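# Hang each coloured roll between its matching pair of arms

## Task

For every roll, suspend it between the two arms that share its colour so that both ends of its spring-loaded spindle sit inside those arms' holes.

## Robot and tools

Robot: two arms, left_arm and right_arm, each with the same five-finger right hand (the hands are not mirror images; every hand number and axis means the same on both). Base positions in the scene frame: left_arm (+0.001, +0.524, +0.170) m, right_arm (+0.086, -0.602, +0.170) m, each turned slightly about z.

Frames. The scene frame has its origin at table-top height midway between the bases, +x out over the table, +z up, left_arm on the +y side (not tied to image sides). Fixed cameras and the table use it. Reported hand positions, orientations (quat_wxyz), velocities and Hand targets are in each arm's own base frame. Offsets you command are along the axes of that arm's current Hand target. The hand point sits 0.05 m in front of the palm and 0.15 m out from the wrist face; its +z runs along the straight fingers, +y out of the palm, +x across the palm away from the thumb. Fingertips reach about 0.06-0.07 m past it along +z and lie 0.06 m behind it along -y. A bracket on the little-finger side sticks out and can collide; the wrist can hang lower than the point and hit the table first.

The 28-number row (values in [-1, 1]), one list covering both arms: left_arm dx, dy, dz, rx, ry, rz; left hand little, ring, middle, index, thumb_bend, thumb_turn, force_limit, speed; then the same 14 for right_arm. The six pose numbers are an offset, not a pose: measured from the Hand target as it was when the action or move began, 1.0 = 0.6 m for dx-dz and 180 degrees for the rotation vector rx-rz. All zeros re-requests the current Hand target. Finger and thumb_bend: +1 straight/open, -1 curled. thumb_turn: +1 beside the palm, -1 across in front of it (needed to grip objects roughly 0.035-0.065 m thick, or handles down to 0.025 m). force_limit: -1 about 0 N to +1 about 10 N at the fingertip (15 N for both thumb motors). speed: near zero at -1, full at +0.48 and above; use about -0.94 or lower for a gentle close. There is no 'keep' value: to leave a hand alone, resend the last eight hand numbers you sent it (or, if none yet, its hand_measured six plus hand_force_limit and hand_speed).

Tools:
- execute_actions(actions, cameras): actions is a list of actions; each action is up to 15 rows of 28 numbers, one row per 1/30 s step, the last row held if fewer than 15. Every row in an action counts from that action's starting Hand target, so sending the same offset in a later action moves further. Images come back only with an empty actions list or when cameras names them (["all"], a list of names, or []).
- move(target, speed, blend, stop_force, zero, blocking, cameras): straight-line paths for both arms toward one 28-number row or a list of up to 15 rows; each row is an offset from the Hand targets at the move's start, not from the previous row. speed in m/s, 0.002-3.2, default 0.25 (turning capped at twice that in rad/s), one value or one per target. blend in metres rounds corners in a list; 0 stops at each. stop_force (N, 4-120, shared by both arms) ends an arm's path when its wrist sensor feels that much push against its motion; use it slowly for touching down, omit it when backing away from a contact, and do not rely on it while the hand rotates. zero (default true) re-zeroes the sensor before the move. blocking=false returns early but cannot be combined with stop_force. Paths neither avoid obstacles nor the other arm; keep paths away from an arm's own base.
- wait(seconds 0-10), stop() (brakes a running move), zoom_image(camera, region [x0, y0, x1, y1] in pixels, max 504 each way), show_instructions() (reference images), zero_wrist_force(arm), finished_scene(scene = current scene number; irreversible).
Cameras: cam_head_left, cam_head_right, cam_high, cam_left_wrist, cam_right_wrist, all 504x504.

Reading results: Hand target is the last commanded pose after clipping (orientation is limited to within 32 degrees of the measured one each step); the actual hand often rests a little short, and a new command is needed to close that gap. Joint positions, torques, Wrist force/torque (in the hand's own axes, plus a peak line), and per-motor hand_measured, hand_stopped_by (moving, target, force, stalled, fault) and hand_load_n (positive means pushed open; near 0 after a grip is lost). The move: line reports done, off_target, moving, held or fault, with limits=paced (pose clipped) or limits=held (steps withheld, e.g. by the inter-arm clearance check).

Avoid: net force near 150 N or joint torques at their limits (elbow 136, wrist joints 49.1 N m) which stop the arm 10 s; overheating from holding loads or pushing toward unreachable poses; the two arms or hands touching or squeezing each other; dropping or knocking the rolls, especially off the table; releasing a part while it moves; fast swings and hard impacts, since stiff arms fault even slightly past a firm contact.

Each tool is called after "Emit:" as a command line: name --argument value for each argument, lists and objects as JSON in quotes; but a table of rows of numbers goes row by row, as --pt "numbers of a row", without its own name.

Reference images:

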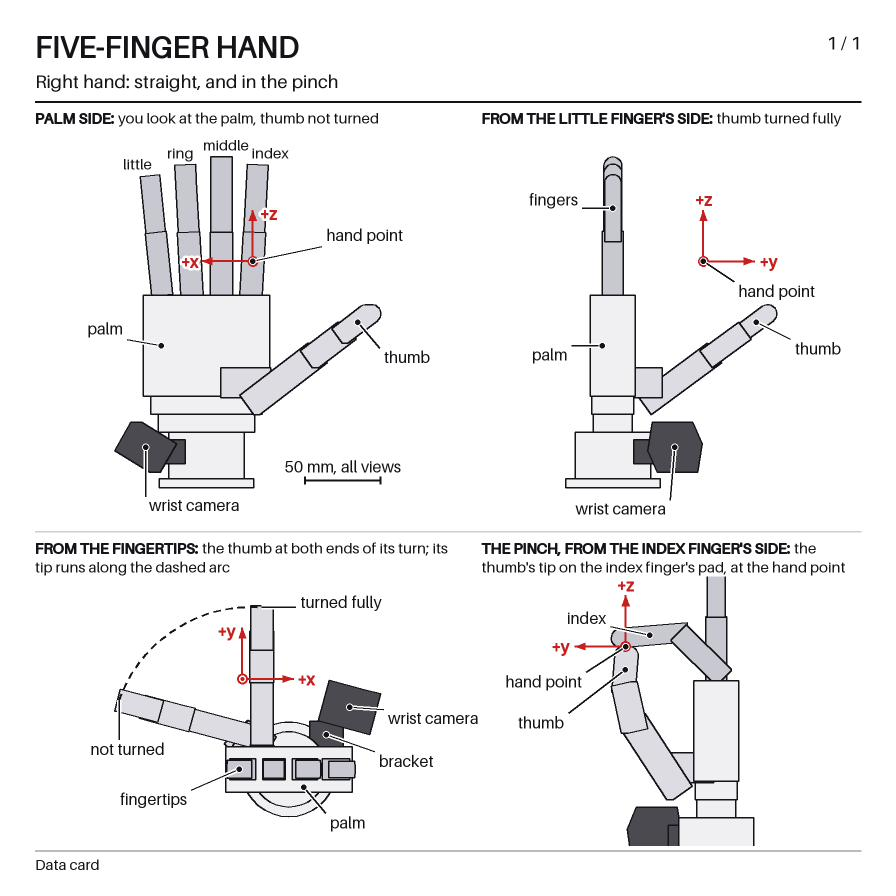

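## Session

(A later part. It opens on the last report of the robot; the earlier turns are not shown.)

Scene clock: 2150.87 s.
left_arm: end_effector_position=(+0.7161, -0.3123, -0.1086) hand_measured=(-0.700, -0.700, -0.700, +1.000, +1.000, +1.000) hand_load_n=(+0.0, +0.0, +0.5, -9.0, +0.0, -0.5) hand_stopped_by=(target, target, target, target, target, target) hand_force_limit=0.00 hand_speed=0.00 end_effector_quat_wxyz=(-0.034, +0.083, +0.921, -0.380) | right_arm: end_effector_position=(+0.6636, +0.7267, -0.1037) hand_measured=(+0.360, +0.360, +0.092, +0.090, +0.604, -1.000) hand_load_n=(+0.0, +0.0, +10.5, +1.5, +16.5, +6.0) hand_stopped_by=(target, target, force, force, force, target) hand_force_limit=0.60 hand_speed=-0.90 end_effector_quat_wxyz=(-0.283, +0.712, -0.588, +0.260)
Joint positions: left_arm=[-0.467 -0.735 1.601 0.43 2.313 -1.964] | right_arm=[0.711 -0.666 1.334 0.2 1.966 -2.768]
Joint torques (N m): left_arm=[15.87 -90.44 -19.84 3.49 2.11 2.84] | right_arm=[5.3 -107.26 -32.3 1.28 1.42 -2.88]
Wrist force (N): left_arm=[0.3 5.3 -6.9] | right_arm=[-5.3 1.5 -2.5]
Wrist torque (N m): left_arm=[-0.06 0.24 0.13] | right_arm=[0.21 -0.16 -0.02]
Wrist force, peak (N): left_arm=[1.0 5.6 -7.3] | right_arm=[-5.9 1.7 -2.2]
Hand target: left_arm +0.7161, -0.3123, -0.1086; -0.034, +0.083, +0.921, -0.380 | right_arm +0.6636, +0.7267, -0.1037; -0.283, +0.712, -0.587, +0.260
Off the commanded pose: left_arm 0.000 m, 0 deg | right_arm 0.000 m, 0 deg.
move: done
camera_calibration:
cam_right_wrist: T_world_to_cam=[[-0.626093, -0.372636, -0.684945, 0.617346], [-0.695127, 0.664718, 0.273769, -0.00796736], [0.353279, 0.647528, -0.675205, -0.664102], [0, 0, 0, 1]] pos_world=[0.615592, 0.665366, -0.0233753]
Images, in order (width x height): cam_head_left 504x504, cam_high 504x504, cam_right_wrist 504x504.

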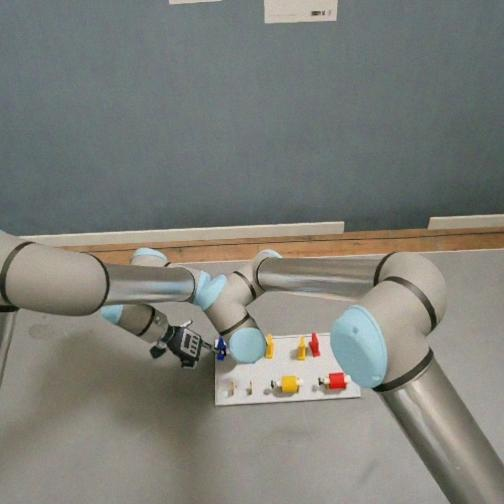

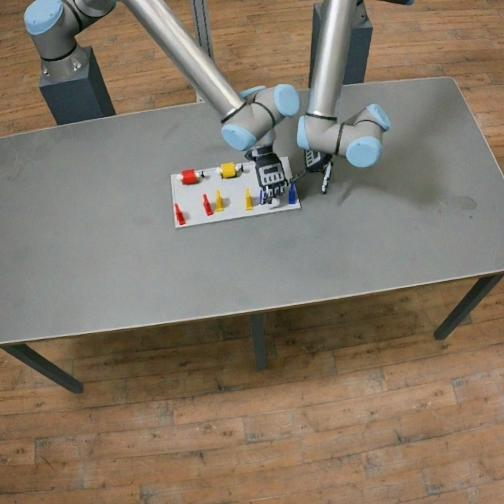

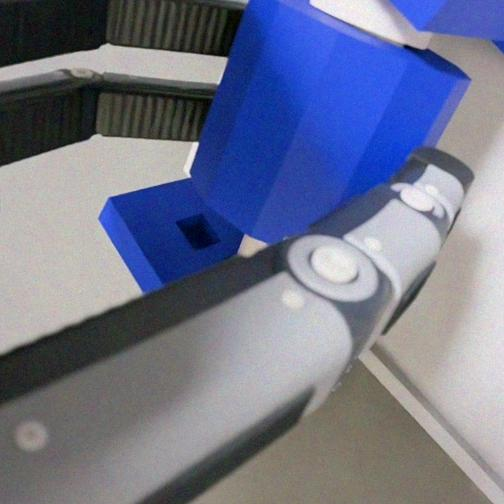

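Emit:
zoom_image --camera "cam_head_left" --region '[205, 330, 245, 370]'

Emit:
zoom_image --camera "cam_high" --region '[275, 165, 305, 195]'

Scaled by 12.600 from the camera's 504x504 image, which has a finer 720x720 frame.

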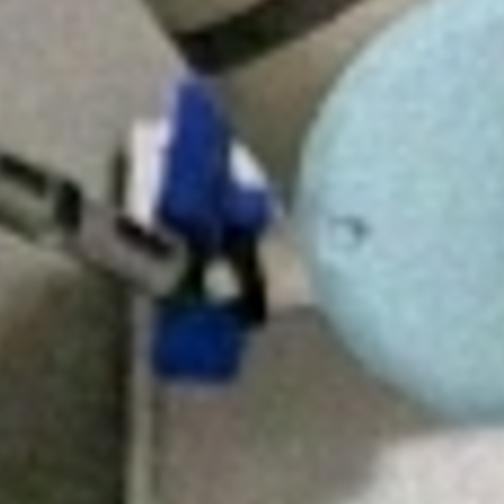

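Scaled by 16.800 from the camera's 504x504 image, which has a finer 720x720 frame.

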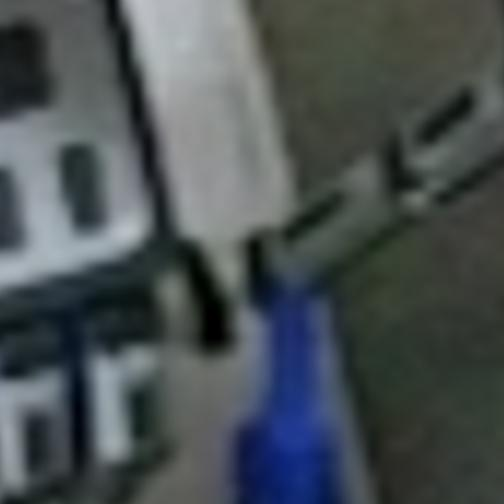

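Emit:
move --pt "0 0 0 0 0 0 -0.7 -0.7 -0.7 1 1 1 0 0 -0.0001 -0.0050 0.0051 -0.0010 0.0197 0.0196 0.36 0.36 -0.3 -0.3 0.0 -1 0.6 -0.9" --speed 0.02 --cameras '["cam_high","cam_head_left","cam_right_wrist"]'

Emit:
zoom_image --camera "cam_high" --region '[275, 165, 305, 195]'

Emit:
zoom_image --camera "cam_head_left" --region '[205, 330, 245, 370]'

Scene clock: 2188.77 s.
left_arm: end_effector_position=(+0.7161, -0.3123, -0.1086) hand_measured=(-0.700, -0.700, -0.700, +1.000, +1.000, +1.000) hand_load_n=(+0.0, +0.0, +0.5, -5.0, +0.0, +0.0) hand_stopped_by=(target, target, target, target, target, target) hand_force_limit=0.00 hand_speed=0.00 end_effector_quat_wxyz=(-0.034, +0.083, +0.921, -0.380) | right_arm: end_effector_position=(+0.6673, +0.7274, -0.1037) hand_measured=(+0.360, +0.360, +0.092, +0.090, +0.604, -1.000) hand_load_n=(+0.0, +0.0, +13.0, +3.0, +18.0, +0.0) hand_stopped_by=(target, target, force, force, force, target) hand_force_limit=0.60 hand_speed=-0.90 end_effector_quat_wxyz=(-0.273, +0.689, -0.614, +0.271)
Joint positions: left_arm=[-0.467 -0.735 1.601 0.43 2.313 -1.964] | right_arm=[0.72 -0.648 1.301 0.243 2.021 -2.696]
Joint torques (N m): left_arm=[7.37 -88.12 -19.63 3.64 2.08 2.56] | right_arm=[18.78 -108.54 -43.7 2.33 3.27 2.43]
Wrist force (N): left_arm=[0.1 3.0 -7.3] | right_arm=[1.6 4.2 2.6]
Wrist torque (N m): left_arm=[0.13 0.12 0.10] | right_arm=[0.27 -0.33 0.01]
Wrist force, peak (N): left_arm=[-3.1 6.5 -10.5] | right_arm=[1.4 9.6 -2.8]
Hand target: left_arm +0.7161, -0.3123, -0.1086; -0.034, +0.083, +0.921, -0.380 | right_arm +0.6673, +0.7274, -0.1037; -0.273, +0.689, -0.614, +0.271 (not the last commanded pose)
Off the commanded pose: left_arm 0.000 m, 0 deg | right_arm 0.000 m, 1 deg.
move: held (right_arm; a check stopped the path); limits=held
pose unreachable (right arm): on one or more control steps of this call, first in action 0 (counted from 0), this arm could not follow its commanded pose, so it was not sent that pose on those steps. It may still have moved: this result reports where it is.
cause: moving toward the commanded pose would bring a part of the arm too close to another arm (a part of this arm just beyond joint 4 (wrist 1) and a part of the left arm just beyond its joint 3 (elbow), along the way the arms are being sent, or toward where that arm still pushes).
camera_calibration:
cam_right_wrist: T_world_to_cam=[[-0.652393, -0.32395, -0.685157, 0.601996], [-0.642795, 0.715439, 0.27379, -0.0775899], [0.401494, 0.619034, -0.674981, -0.677322], [0, 0, 0, 1]] pos_world=[0.614804, 0.669813, -0.0234749]
Images, in order (width x height): cam_head_left 504x504, cam_high 504x504, cam_right_wrist 504x504.

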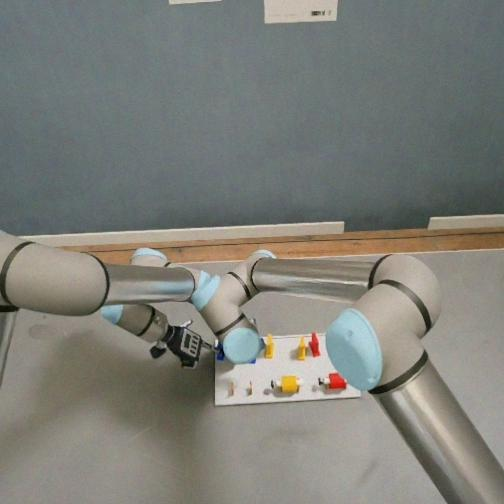

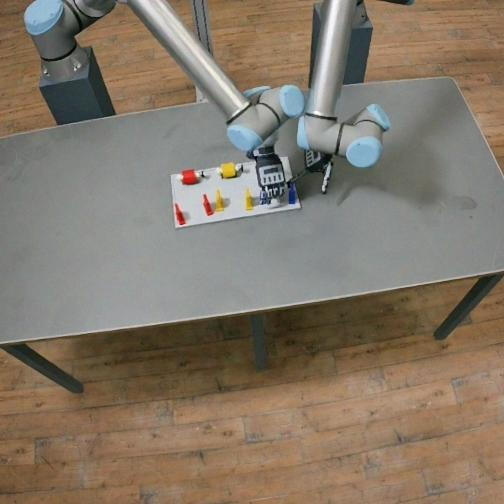

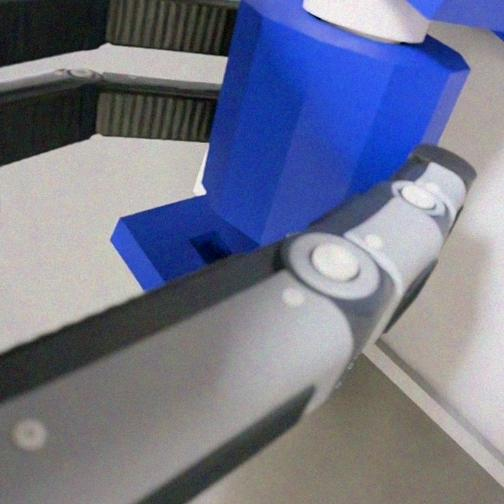

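Scaled by 16.800 from the camera's 504x504 image, which has a finer 720x720 frame.

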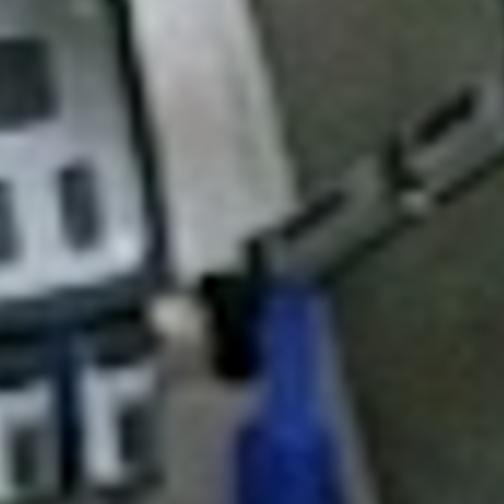

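Scaled by 12.600 from the camera's 504x504 image, which has a finer 720x720 frame.

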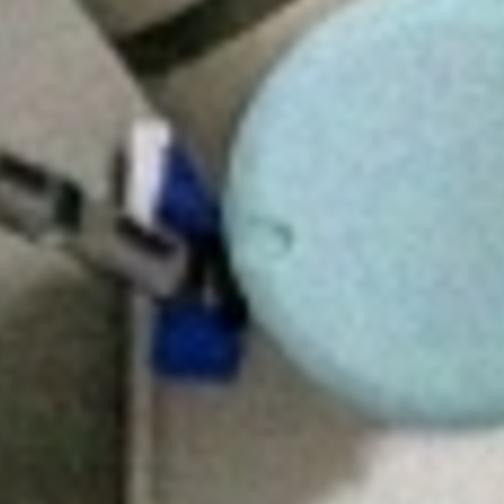

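Emit:
zoom_image --camera "cam_right_wrist" --region '[304, 0, 504, 130]'

Emit:
zoom_image --camera "cam_right_wrist" --region '[100, 180, 280, 300]'

Scaled by 2.520 from the camera's 504x504 image, which has a finer 720x720 frame.

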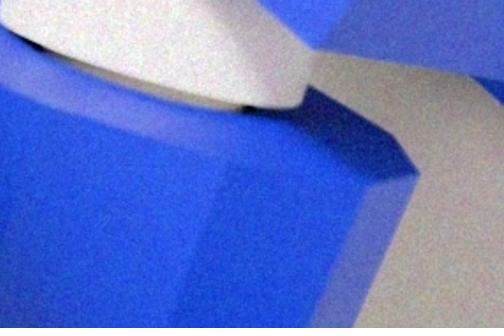

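Scaled by 2.800 from the camera's 504x504 image, which has a finer 720x720 frame.

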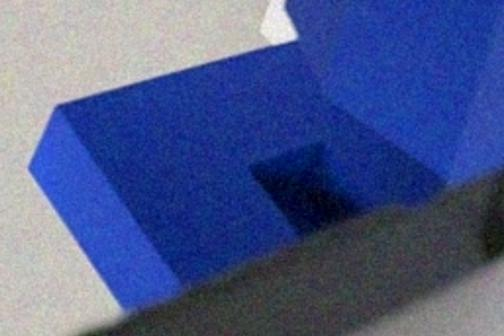

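Emit:
move --pt "0 0 0 0 0 0 -0.7 -0.7 -0.7 1 1 1 0 0 0.0033 0.0001 0.0001 0 0 0 0.36 0.36 -0.3 -0.3 0.0 -1 0.6 -0.9" --speed 0.01 --stop_force 6

Emit:
move --pt "0.0063 0.0197 -0.0218 0 0 0 -0.7 -0.7 -0.7 1 1 1 0 0 0 0 0 0 0 0 0.36 0.36 -0.3 -0.3 0.0 -1 0.6 -0.9" --pt "-0.0155 0.0183 -0.0205 0 0.0392 0.0395 -0.7 -0.7 -0.7 1 1 1 0 0 0 0 0 0 0 0 0.36 0.36 -0.3 -0.3 0.0 -1 0.6 -0.9" --speed 0.03 --cameras '["all"]'

Emit:
zoom_image --camera "cam_high" --region '[270, 160, 310, 200]'

Emit:
zoom_image --camera "cam_head_left" --region '[195, 330, 245, 380]'

Emit:
zoom_image --camera "cam_right_wrist" --region '[304, 0, 504, 130]'

Scene clock: 2223.37 s.
left_arm: end_effector_position=(+0.7161, -0.3123, -0.1086) hand_measured=(-0.700, -0.700, -0.700, +1.000, +1.000, +1.000) hand_load_n=(+0.0, +0.0, +0.0, -5.0, +0.0, -0.5) hand_stopped_by=(target, target, target, target, target, target) hand_force_limit=0.00 hand_speed=0.00 end_effector_quat_wxyz=(-0.034, +0.083, +0.921, -0.380) | right_arm: end_effector_position=(+0.6672, +0.7270, -0.1037) hand_measured=(+0.360, +0.360, +0.092, +0.090, +0.604, -1.000) hand_load_n=(+0.0, +0.0, +12.5, +4.0, +18.0, +3.5) hand_stopped_by=(target, target, force, force, force, target) hand_force_limit=0.60 hand_speed=-0.90 end_effector_quat_wxyz=(-0.273, +0.689, -0.614, +0.271)
Joint positions: left_arm=[-0.467 -0.735 1.601 0.43 2.313 -1.964] | right_arm=[0.72 -0.648 1.302 0.243 2.021 -2.696]
Joint torques (N m): left_arm=[3.77 -89.43 -19.17 3.73 1.79 0.35] | right_arm=[18.16 -101.47 -45.67 4.08 5.44 3.7]
Wrist force (N): left_arm=[0.4 2.9 -7.0] | right_arm=[-2.6 3.7 2.6]
Wrist torque (N m): left_arm=[0.07 0.18 0.13] | right_arm=[0.23 -0.25 0.18]
Wrist force, peak (N): left_arm=[-0.2 3.1 -7.7] | right_arm=[-6.5 4.3 2.7]
Hand target: left_arm +0.7161, -0.3123, -0.1086; -0.034, +0.083, +0.921, -0.380 | right_arm +0.6672, +0.7270, -0.1037; -0.273, +0.689, -0.614, +0.271 (not the last commanded pose)
Off the commanded pose: left_arm 0.000 m, 0 deg | right_arm 0.002 m, 0 deg.
move: contact (right_arm)

Scene clock: 2227.33 s.
left_arm: end_effector_position=(+0.7282, -0.2978, -0.1077) hand_measured=(-0.700, -0.700, -0.700, +1.000, +1.000, +1.000) hand_load_n=(+0.0, +0.0, +0.0, +0.0, +0.0, +0.0) hand_stopped_by=(target, target, target, target, target, target) hand_force_limit=0.00 hand_speed=0.00 end_effector_quat_wxyz=(-0.067, +0.163, +0.910, -0.375) | right_arm: end_effector_position=(+0.6672, +0.7270, -0.1037) hand_measured=(+0.360, +0.360, +0.092, +0.090, +0.604, -1.000) hand_load_n=(+0.0, +0.0, +12.5, +4.0, +17.5, +3.5) hand_stopped_by=(target, target, force, force, force, target) hand_force_limit=0.60 hand_speed=-0.90 end_effector_quat_wxyz=(-0.273, +0.689, -0.614, +0.271)
Joint positions: left_arm=[-0.428 -0.664 1.503 0.659 2.35 -1.673] | right_arm=[0.72 -0.648 1.302 0.243 2.021 -2.696]
Joint torques (N m): left_arm=[16.84 -100.28 -13.23 0.64 1.5 -3.13] | right_arm=[17.97 -102.74 -39.12 2.41 2.07 3.99]
Wrist force (N): left_arm=[-0.4 0.0 -0.4] | right_arm=[-1.9 3.5 1.8]
Wrist torque (N m): left_arm=[0.05 0.11 0.10] | right_arm=[0.28 -0.27 0.22]
Wrist force, peak (N): left_arm=[0.8 3.1 -7.1] | right_arm=[-2.4 3.8 2.6]
Hand target: left_arm +0.7282, -0.2977, -0.1077; -0.067, +0.163, +0.910, -0.375 | right_arm +0.6672, +0.7270, -0.1037; -0.273, +0.689, -0.614, +0.271
Off the commanded pose: left_arm 0.000 m, 0 deg | right_arm 0.000 m, 0 deg.
move: done
camera_calibration:
cam_left_wrist: T_world_to_cam=[[-0.00432632, 0.720029, -0.69393, 0.140102], [0.936725, 0.245826, 0.249232, -0.589307], [0.35004, -0.648943, -0.675533, -0.403924], [0, 0, 0, 1]] pos_world=[0.694014, -0.218134, -0.0287684]
cam_right_wrist: T_world_to_cam=[[-0.65228, -0.32411, -0.685188, 0.601839], [-0.642979, 0.71529, 0.273749, -0.0771561], [0.401383, 0.619123, -0.674965, -0.677026], [0, 0, 0, 1]] pos_world=[0.614705, 0.669413, -0.0234747]

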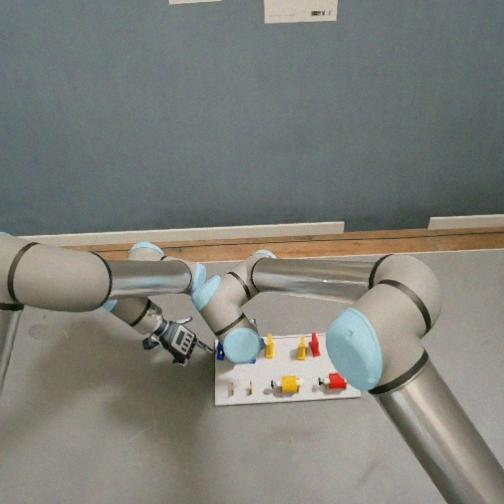

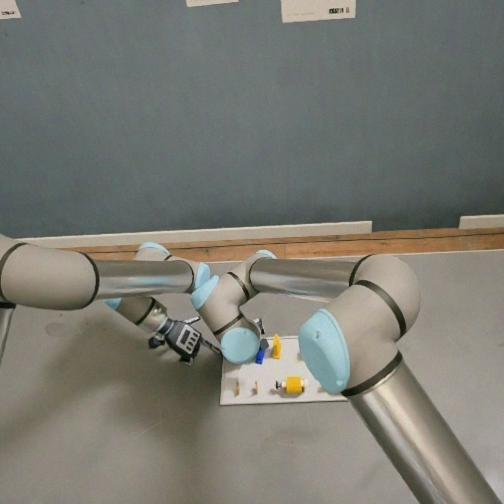

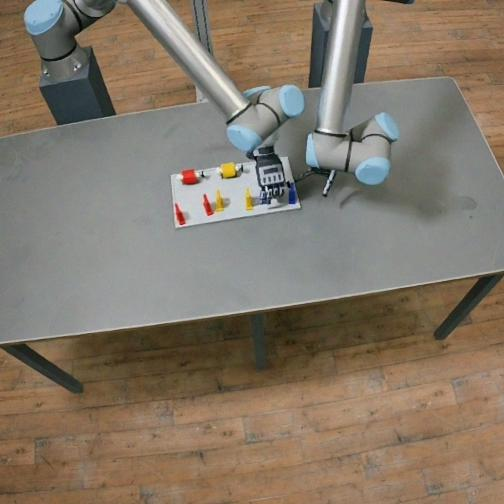

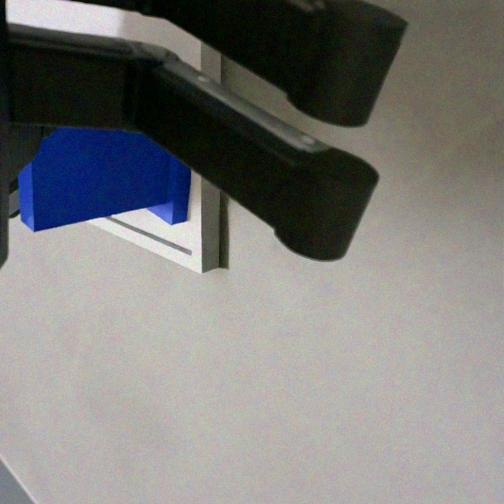

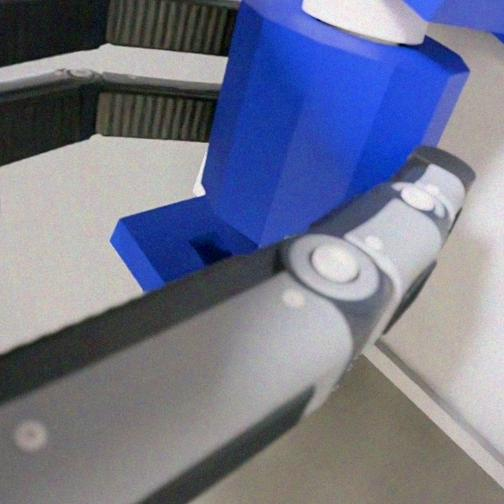

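Scaled by 12.600 from the camera's 504x504 image, which has a finer 720x720 frame.

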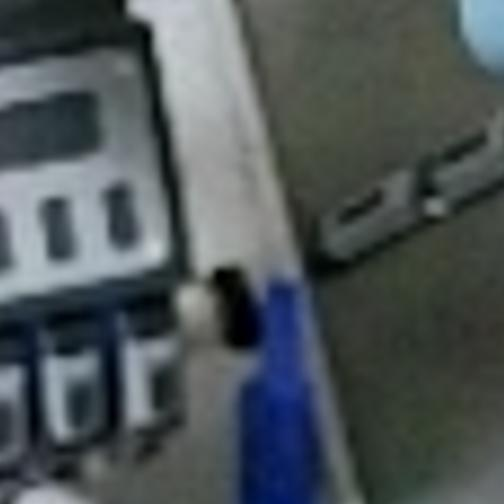

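Scaled by 10.080 from the camera's 504x504 image, which has a finer 720x720 frame.

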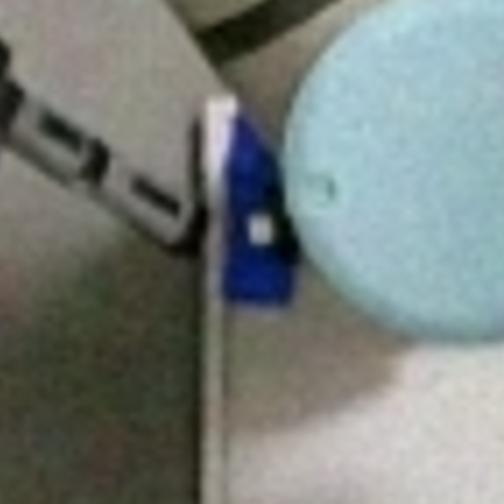

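Scaled by 2.520 from the camera's 504x504 image, which has a finer 720x720 frame.

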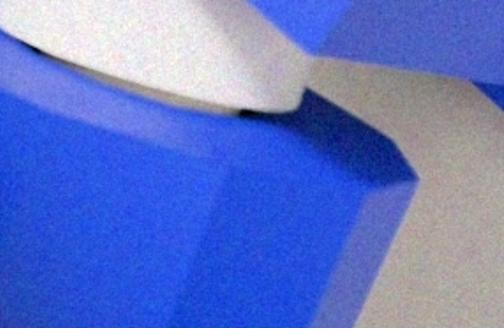

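Emit:
move --pt "0 0 0 0 0 0 -0.7 -0.7 -0.7 1 1 1 0 0 -0.0006 0.0030 -0.0031 0.0006 -0.0118 -0.0118 0.36 0.36 -0.3 -0.3 0.0 -1 0.6 -0.9" --speed 0.02 --cameras '["cam_high","cam_head_left","cam_right_wrist","cam_head_right"]'

Emit:
zoom_image --camera "cam_high" --region '[270, 160, 310, 200]'

Emit:
zoom_image --camera "cam_head_left" --region '[195, 330, 245, 380]'

Emit:
zoom_image --camera "cam_right_wrist" --region '[304, 0, 504, 130]'

Scene clock: 2275.43 s.
left_arm: end_effector_position=(+0.7282, -0.2977, -0.1077) hand_measured=(-0.700, -0.700, -0.700, +1.000, +1.000, +1.000) hand_load_n=(+0.0, +0.0, +0.0, +0.0, +0.0, +0.0) hand_stopped_by=(target, target, target, target, target, target) hand_force_limit=0.00 hand_speed=0.00 end_effector_quat_wxyz=(-0.067, +0.163, +0.910, -0.375) | right_arm: end_effector_position=(+0.6646, +0.7270, -0.1037) hand_measured=(+0.360, +0.360, +0.092, +0.090, +0.604, -1.000) hand_load_n=(-0.5, +0.0, +15.0, +5.0, +16.5, +1.5) hand_stopped_by=(target, target, force, force, force, target) hand_force_limit=0.60 hand_speed=-0.90 end_effector_quat_wxyz=(-0.280, +0.705, -0.596, +0.264)
Joint positions: left_arm=[-0.428 -0.664 1.504 0.659 2.35 -1.674] | right_arm=[0.714 -0.661 1.324 0.213 1.983 -2.747]
Joint torques (N m): left_arm=[-16.31 -107.63 -14.38 1.32 -0.1 -2.71] | right_arm=[-9.45 -111.25 -37.35 3.55 2.19 3.58]
Wrist force (N): left_arm=[-0.4 -0.2 -0.7] | right_arm=[1.6 1.5 4.6]
Wrist torque (N m): left_arm=[0.04 0.13 0.11] | right_arm=[0.32 -0.22 0.30]
Wrist force, peak (N): left_arm=[-0.6 -0.6 -1.1] | right_arm=[1.3 1.2 5.1]
Hand target: left_arm +0.7282, -0.2977, -0.1077; -0.067, +0.163, +0.910, -0.375 | right_arm +0.6646, +0.7271, -0.1037; -0.280, +0.705, -0.596, +0.264
Off the commanded pose: left_arm 0.000 m, 0 deg | right_arm 0.000 m, 0 deg.
move: done
camera_calibration:
cam_right_wrist: T_world_to_cam=[[-0.634325, -0.3583, -0.685021, 0.613115], [-0.679796, 0.680469, 0.273568, -0.0291456], [0.368116, 0.639205, -0.675209, -0.66845], [0, 0, 0, 1]] pos_world=[0.615168, 0.666789, -0.0233746]
Images, in order (width x height): cam_head_left 504x504, cam_head_right 504x504, cam_high 504x504, cam_right_wrist 504x504.

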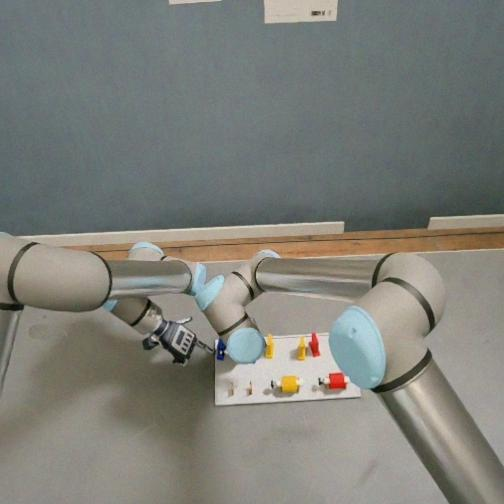

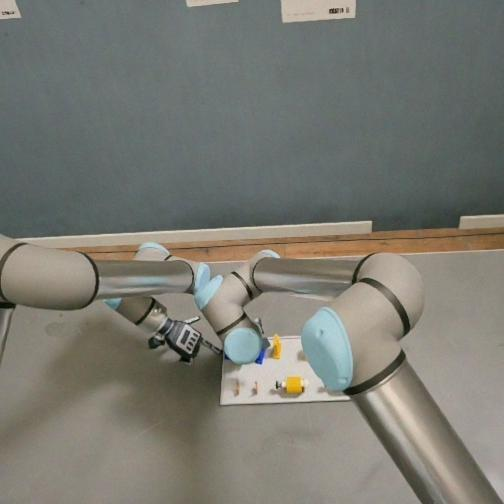

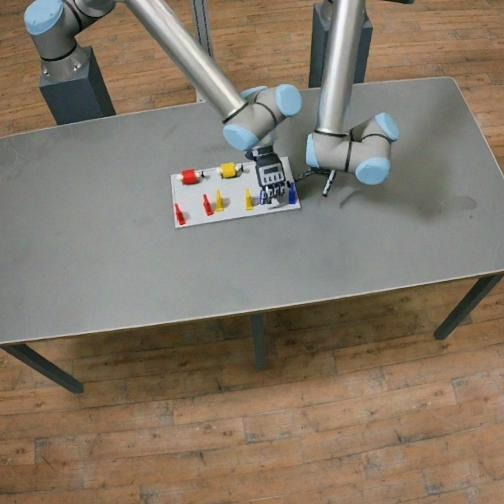

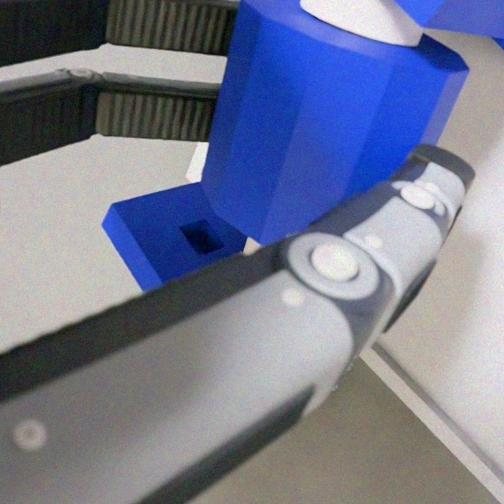

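Scaled by 12.600 from the camera's 504x504 image, which has a finer 720x720 frame.

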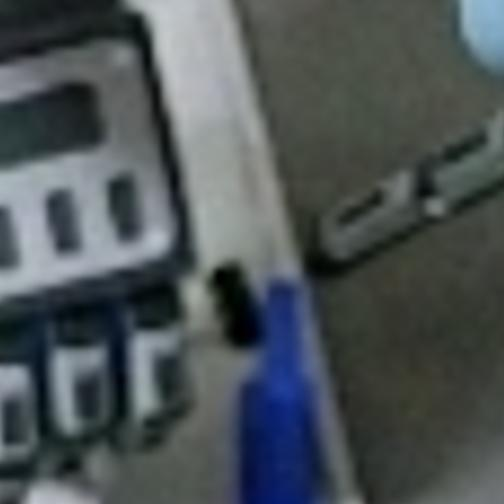

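Scaled by 10.080 from the camera's 504x504 image, which has a finer 720x720 frame.

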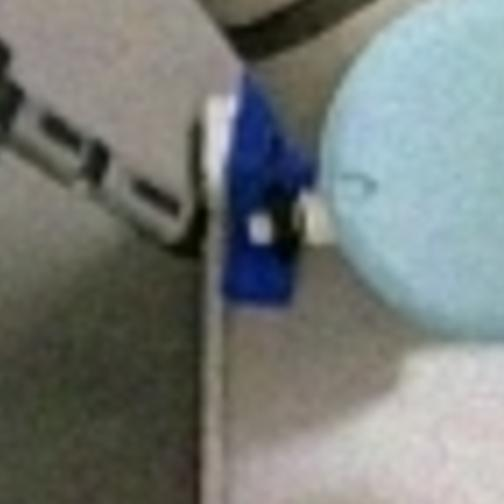

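Scaled by 2.520 from the camera's 504x504 image, which has a finer 720x720 frame.

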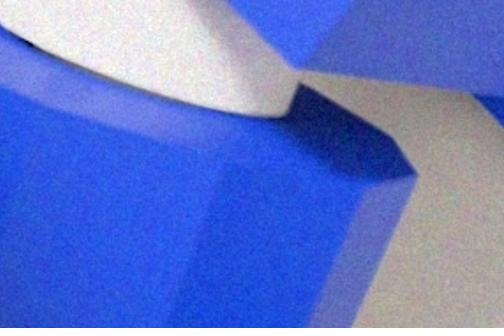

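Emit:
move --pt "0 0.0106 0.0106 0 0 0 -0.7 -0.7 -0.7 1 1 1 0 0 0 0 0 0 0 0 0.36 0.36 -0.3 -0.3 0.0 -1 0.6 -0.9" --pt "-0.0188 -0.0223 0.0433 0 0 0 -0.7 -0.7 -0.7 1 1 1 0 0 0 0 0 0 0 0 0.36 0.36 -0.3 -0.3 0.0 -1 0.6 -0.9" --speed 0.015 --stop_force 4 --cameras '["cam_high","cam_head_left","cam_right_wrist"]'

Emit:
zoom_image --camera "cam_high" --region '[270, 160, 310, 200]'

Emit:
zoom_image --camera "cam_head_left" --region '[195, 330, 245, 380]'

Scene clock: 2306.63 s.
left_arm: end_effector_position=(+0.7285, -0.3084, -0.1167) hand_measured=(-0.700, -0.700, -0.700, +1.000, +1.000, +1.000) hand_load_n=(+0.0, +0.0, +0.0, -3.0, +0.0, -0.5) hand_stopped_by=(target, target, target, target, target, target) hand_force_limit=0.00 hand_speed=0.00 end_effector_quat_wxyz=(-0.067, +0.163, +0.910, -0.375) | right_arm: end_effector_position=(+0.6646, +0.7271, -0.1037) hand_measured=(+0.360, +0.360, +0.092, +0.090, +0.604, -1.000) hand_load_n=(+0.0, +0.5, +15.5, +5.0, +16.0, +0.5) hand_stopped_by=(target, target, force, force, force, target) hand_force_limit=0.60 hand_speed=-0.90 end_effector_quat_wxyz=(-0.280, +0.705, -0.596, +0.264)
Joint positions: left_arm=[-0.441 -0.652 1.496 0.642 2.349 -1.691] | right_arm=[0.714 -0.661 1.324 0.213 1.984 -2.746]
Joint torques (N m): left_arm=[21.42 -95.04 -16.4 5.3 2.31 2.52] | right_arm=[22.29 -102.48 -43.64 3.91 3.82 4.25]
Wrist force (N): left_arm=[2.2 1.5 -3.0] | right_arm=[1.7 2.2 5.7]
Wrist torque (N m): left_arm=[0.02 0.21 0.15] | right_arm=[0.30 -0.26 0.24]
Wrist force, peak (N): left_arm=[3.5 3.4 -5.4] | right_arm=[1.9 2.1 5.9]
Hand target: left_arm +0.7285, -0.3084, -0.1167; -0.067, +0.163, +0.910, -0.375 (not the last commanded pose) | right_arm +0.6646, +0.7271, -0.1037; -0.280, +0.705, -0.596, +0.264
Off the commanded pose: left_arm 0.019 m, 0 deg | right_arm 0.000 m, 0 deg.
move: contact (left_arm); path passed 1 of 2 targets
camera_calibration:
cam_right_wrist: T_world_to_cam=[[-0.634459, -0.358037, -0.685034, 0.61302], [-0.679575, 0.680654, 0.273656, -0.0294027], [0.368292, 0.639156, -0.67516, -0.668524], [0, 0, 0, 1]] pos_world=[0.615167, 0.666788, -0.0233748]
Images, in order (width x height): cam_head_left 504x504, cam_high 504x504, cam_right_wrist 504x504.

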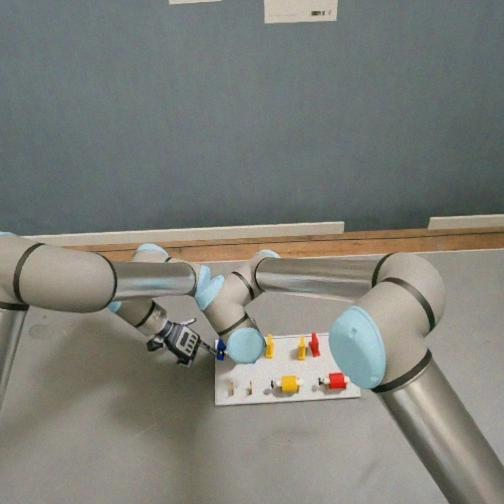

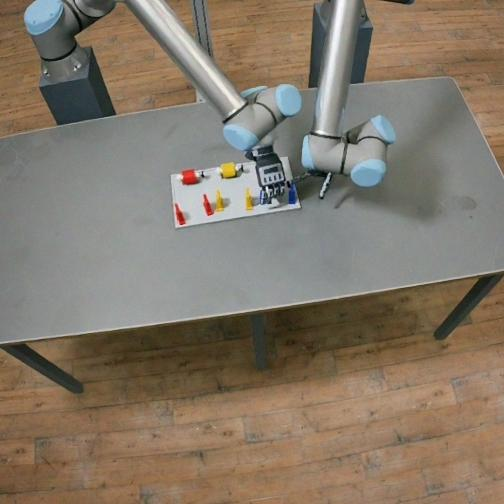

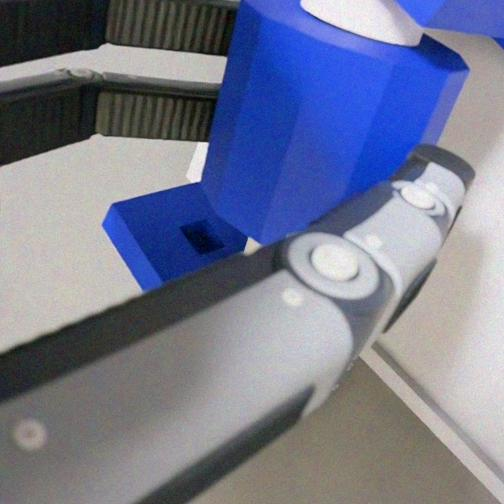

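Scaled by 12.600 from the camera's 504x504 image, which has a finer 720x720 frame.

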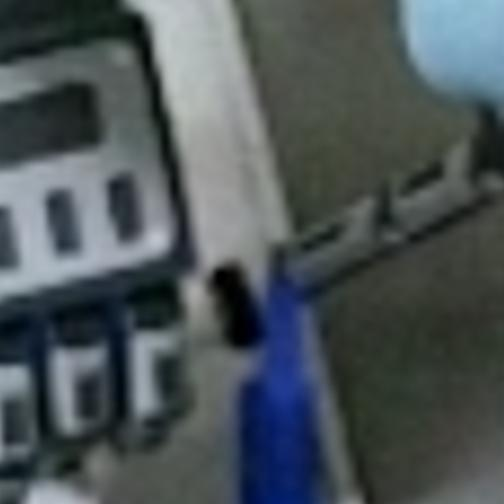

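Scaled by 10.080 from the camera's 504x504 image, which has a finer 720x720 frame.

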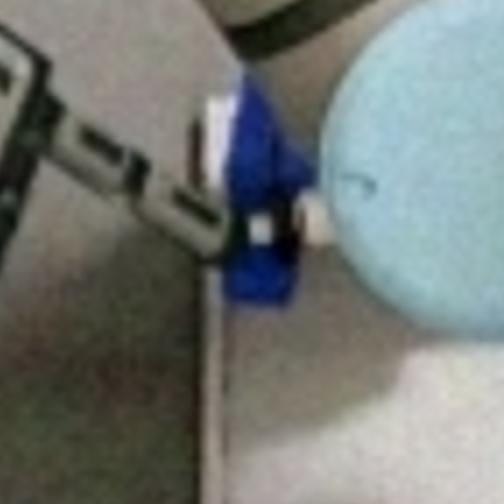

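Emit:
move --pt "-0.0056 -0.0098 0.0098 0 0 0 -0.7 -0.7 -0.7 1 1 1 0 0 0 0 0 0 0 0 0.36 0.36 -0.3 -0.3 0.0 -1 0.6 -0.9" --speed 0.01 --stop_force 10 --zero false --cameras '["cam_high","cam_head_left","cam_right_wrist","cam_left_wrist"]'

Emit:
zoom_image --camera "cam_high" --region '[270, 160, 310, 200]'

Emit:
zoom_image --camera "cam_head_left" --region '[195, 330, 245, 380]'

Scene clock: 2318.43 s.
left_arm: end_effector_position=(+0.7287, -0.3139, -0.1167) hand_measured=(-0.700, -0.700, -0.700, +1.000, +1.000, +1.000) hand_load_n=(+0.0, +0.0, +0.0, -8.0, +0.0, -0.5) hand_stopped_by=(target, target, target, target, target, target) hand_force_limit=0.00 hand_speed=0.00 end_effector_quat_wxyz=(-0.067, +0.163, +0.910, -0.375) | right_arm: end_effector_position=(+0.6646, +0.7271, -0.1037) hand_measured=(+0.360, +0.360, +0.092, +0.090, +0.604, -1.000) hand_load_n=(+0.0, +0.0, +16.0, +5.0, +16.0, +0.5) hand_stopped_by=(target, target, force, force, force, target) hand_force_limit=0.60 hand_speed=-0.90 end_effector_quat_wxyz=(-0.280, +0.705, -0.596, +0.264)
Joint positions: left_arm=[-0.447 -0.652 1.493 0.638 2.349 -1.701] | right_arm=[0.714 -0.661 1.324 0.213 1.984 -2.746]
Joint torques (N m): left_arm=[17.57 -99.13 -17.69 5 3.18 2.8] | right_arm=[21.11 -106.76 -43.76 4.23 3.81 4.06]
Wrist force (N): left_arm=[4.5 5.5 -7.6] | right_arm=[0.9 1.7 6.3]
Wrist torque (N m): left_arm=[0.14 0.42 0.32] | right_arm=[0.30 -0.28 0.23]
Wrist force, peak (N): left_arm=[6.3 6.2 -9.3] | right_arm=[1.7 2.6 7.1]
Hand target: left_arm +0.7287, -0.3139, -0.1167; -0.067, +0.163, +0.910, -0.375 (not the last commanded pose) | right_arm +0.6646, +0.7271, -0.1037; -0.280, +0.705, -0.596, +0.264
Off the commanded pose: left_arm 0.003 m, 0 deg | right_arm 0.000 m, 0 deg.
move: contact (left_arm)
camera_calibration:
cam_left_wrist: T_world_to_cam=[[-0.00444238, 0.720104, -0.693852, 0.145694], [0.936692, 0.245938, 0.249246, -0.583431], [0.350127, -0.648818, -0.675608, -0.420622], [0, 0, 0, 1]] pos_world=[0.694413, -0.234334, -0.0376678]
cam_right_wrist: T_world_to_cam=[[-0.634459, -0.358037, -0.685034, 0.61302], [-0.679575, 0.680654, 0.273656, -0.0294027], [0.368292, 0.639156, -0.67516, -0.668524], [0, 0, 0, 1]] pos_world=[0.615167, 0.666788, -0.0233748]
Images, in order (width x height): cam_head_left 504x504, cam_high 504x504, cam_left_wrist 504x504, cam_right_wrist 504x504.

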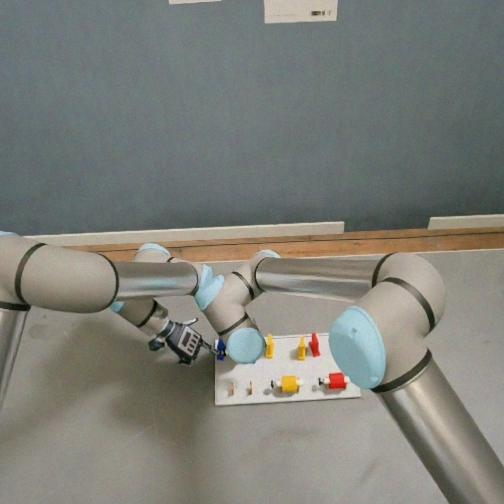

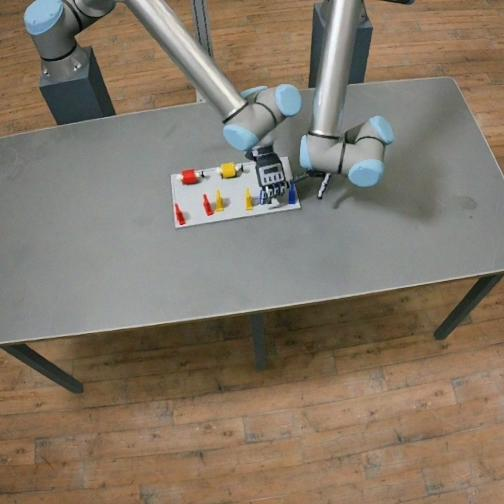

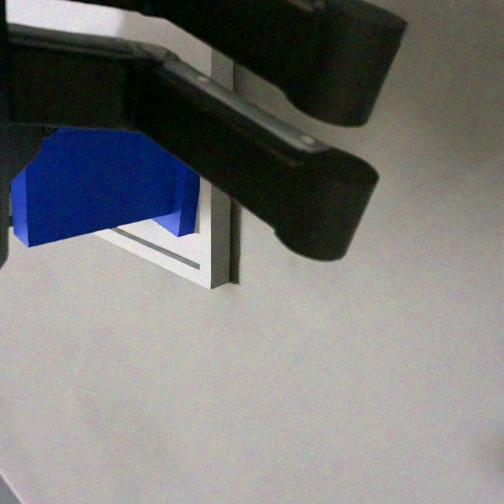

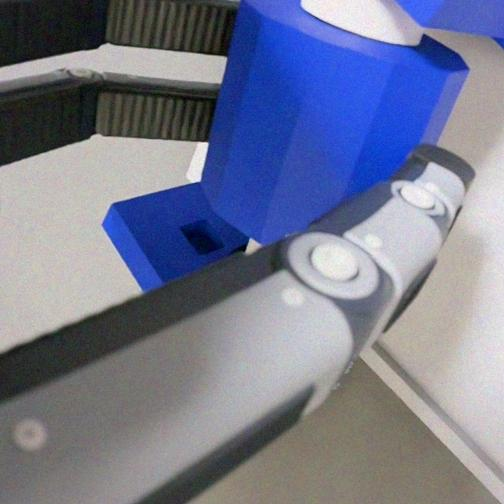

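Scaled by 12.600 from the camera's 504x504 image, which has a finer 720x720 frame.

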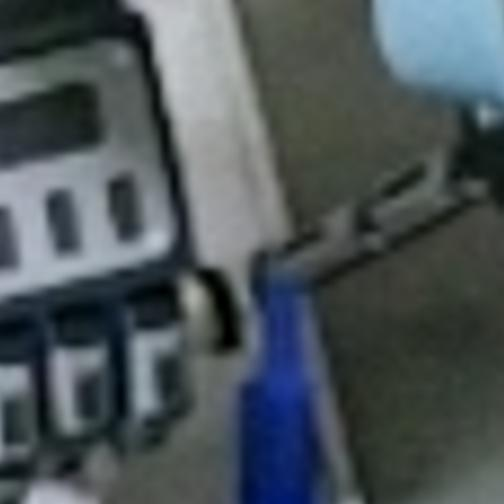

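Scaled by 10.080 from the camera's 504x504 image, which has a finer 720x720 frame.

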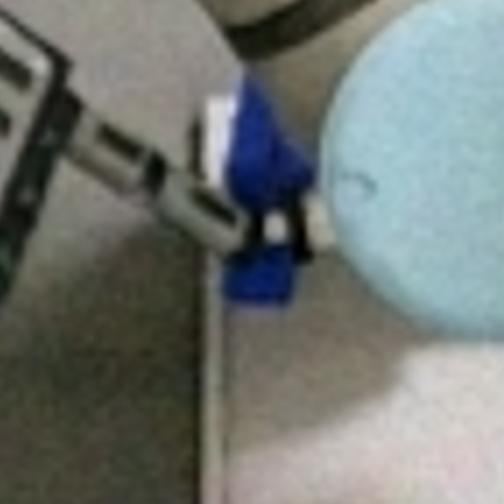

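Emit:
move --pt "0 0 0 0 0 0 -0.7 -0.7 -0.7 1 1 1 0 0 0.0006 -0.0035 0.0035 -0.0007 0.0138 0.0137 0.36 0.36 -0.3 -0.3 0.0 -1 0.6 -0.9" --speed 0.015 --cameras '["cam_high","cam_head_left","cam_right_wrist"]'

Emit:
zoom_image --camera "cam_high" --region '[270, 160, 310, 200]'

Emit:
zoom_image --camera "cam_head_left" --region '[195, 330, 245, 380]'

Scene clock: 2338.13 s.
left_arm: end_effector_position=(+0.7287, -0.3139, -0.1167) hand_measured=(-0.700, -0.700, -0.700, +1.000, +1.000, +1.000) hand_load_n=(+0.0, +0.5, +0.5, -9.0, +0.0, -0.5) hand_stopped_by=(target, target, target, target, target, target) hand_force_limit=0.00 hand_speed=0.00 end_effector_quat_wxyz=(-0.067, +0.163, +0.910, -0.375) | right_arm: end_effector_position=(+0.6676, +0.7272, -0.1037) hand_measured=(+0.360, +0.360, +0.092, +0.090, +0.604, -1.000) hand_load_n=(+0.0, +0.0, +12.0, +2.5, +19.0, +1.0) hand_stopped_by=(target, target, force, force, force, target) hand_force_limit=0.60 hand_speed=-0.90 end_effector_quat_wxyz=(-0.272, +0.686, -0.617, +0.272)
Joint positions: left_arm=[-0.447 -0.652 1.493 0.638 2.349 -1.701] | right_arm=[0.721 -0.646 1.298 0.248 2.027 -2.687]
Joint torques (N m): left_arm=[16.63 -98.24 -17.97 4.61 3.18 2.3] | right_arm=[10.99 -114.6 -40.94 1.35 2.3 -0.42]
Wrist force (N): left_arm=[1.3 5.9 -8.3] | right_arm=[-0.8 5.7 0.5]
Wrist torque (N m): left_arm=[0.12 0.16 0.11] | right_arm=[0.16 -0.37 0.06]
Wrist force, peak (N): left_arm=[4.8 5.6 -8.4] | right_arm=[1.4 2.6 6.8]
Hand target: left_arm +0.7287, -0.3139, -0.1167; -0.067, +0.163, +0.910, -0.375 | right_arm +0.6676, +0.7272, -0.1037; -0.272, +0.686, -0.617, +0.272
Off the commanded pose: left_arm 0.000 m, 0 deg | right_arm 0.000 m, 0 deg.
move: done
camera_calibration:
cam_right_wrist: T_world_to_cam=[[-0.655116, -0.318423, -0.685149, 0.599985], [-0.63657, 0.721076, 0.273547, -0.0855552], [0.406941, 0.615351, -0.675087, -0.678219], [0, 0, 0, 1]] pos_world=[0.614593, 0.670083, -0.0233742]
Images, in order (width x height): cam_head_left 504x504, cam_high 504x504, cam_right_wrist 504x504.

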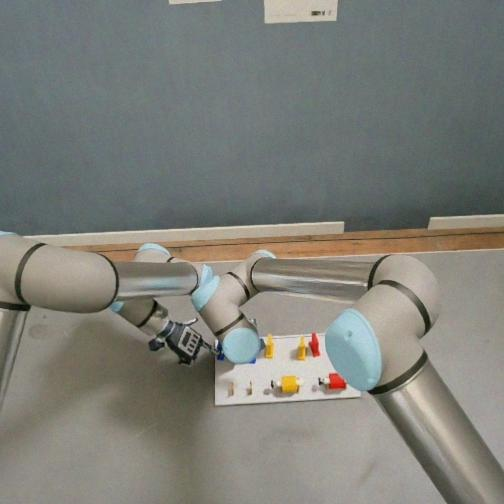

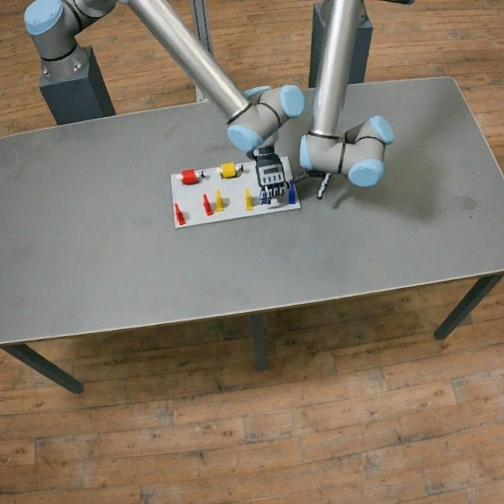

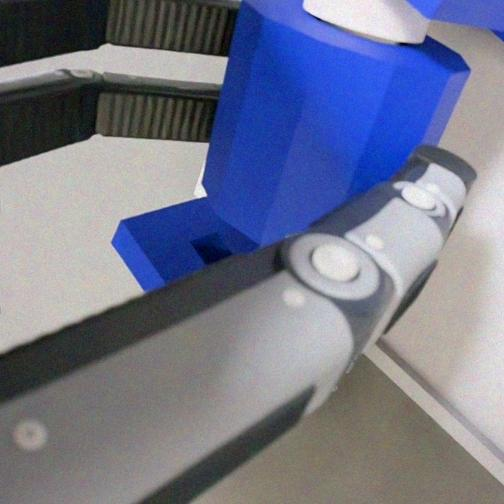

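Scaled by 12.600 from the camera's 504x504 image, which has a finer 720x720 frame.

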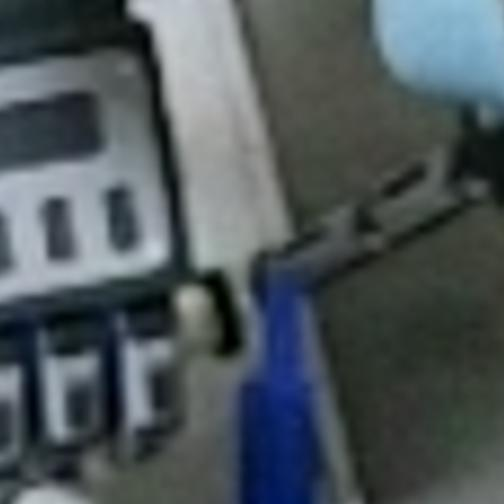

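Scaled by 10.080 from the camera's 504x504 image, which has a finer 720x720 frame.

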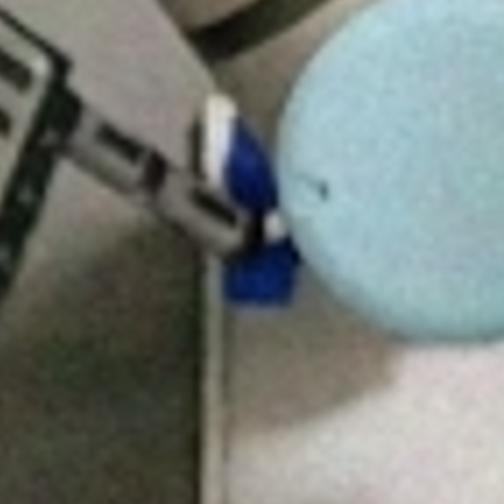

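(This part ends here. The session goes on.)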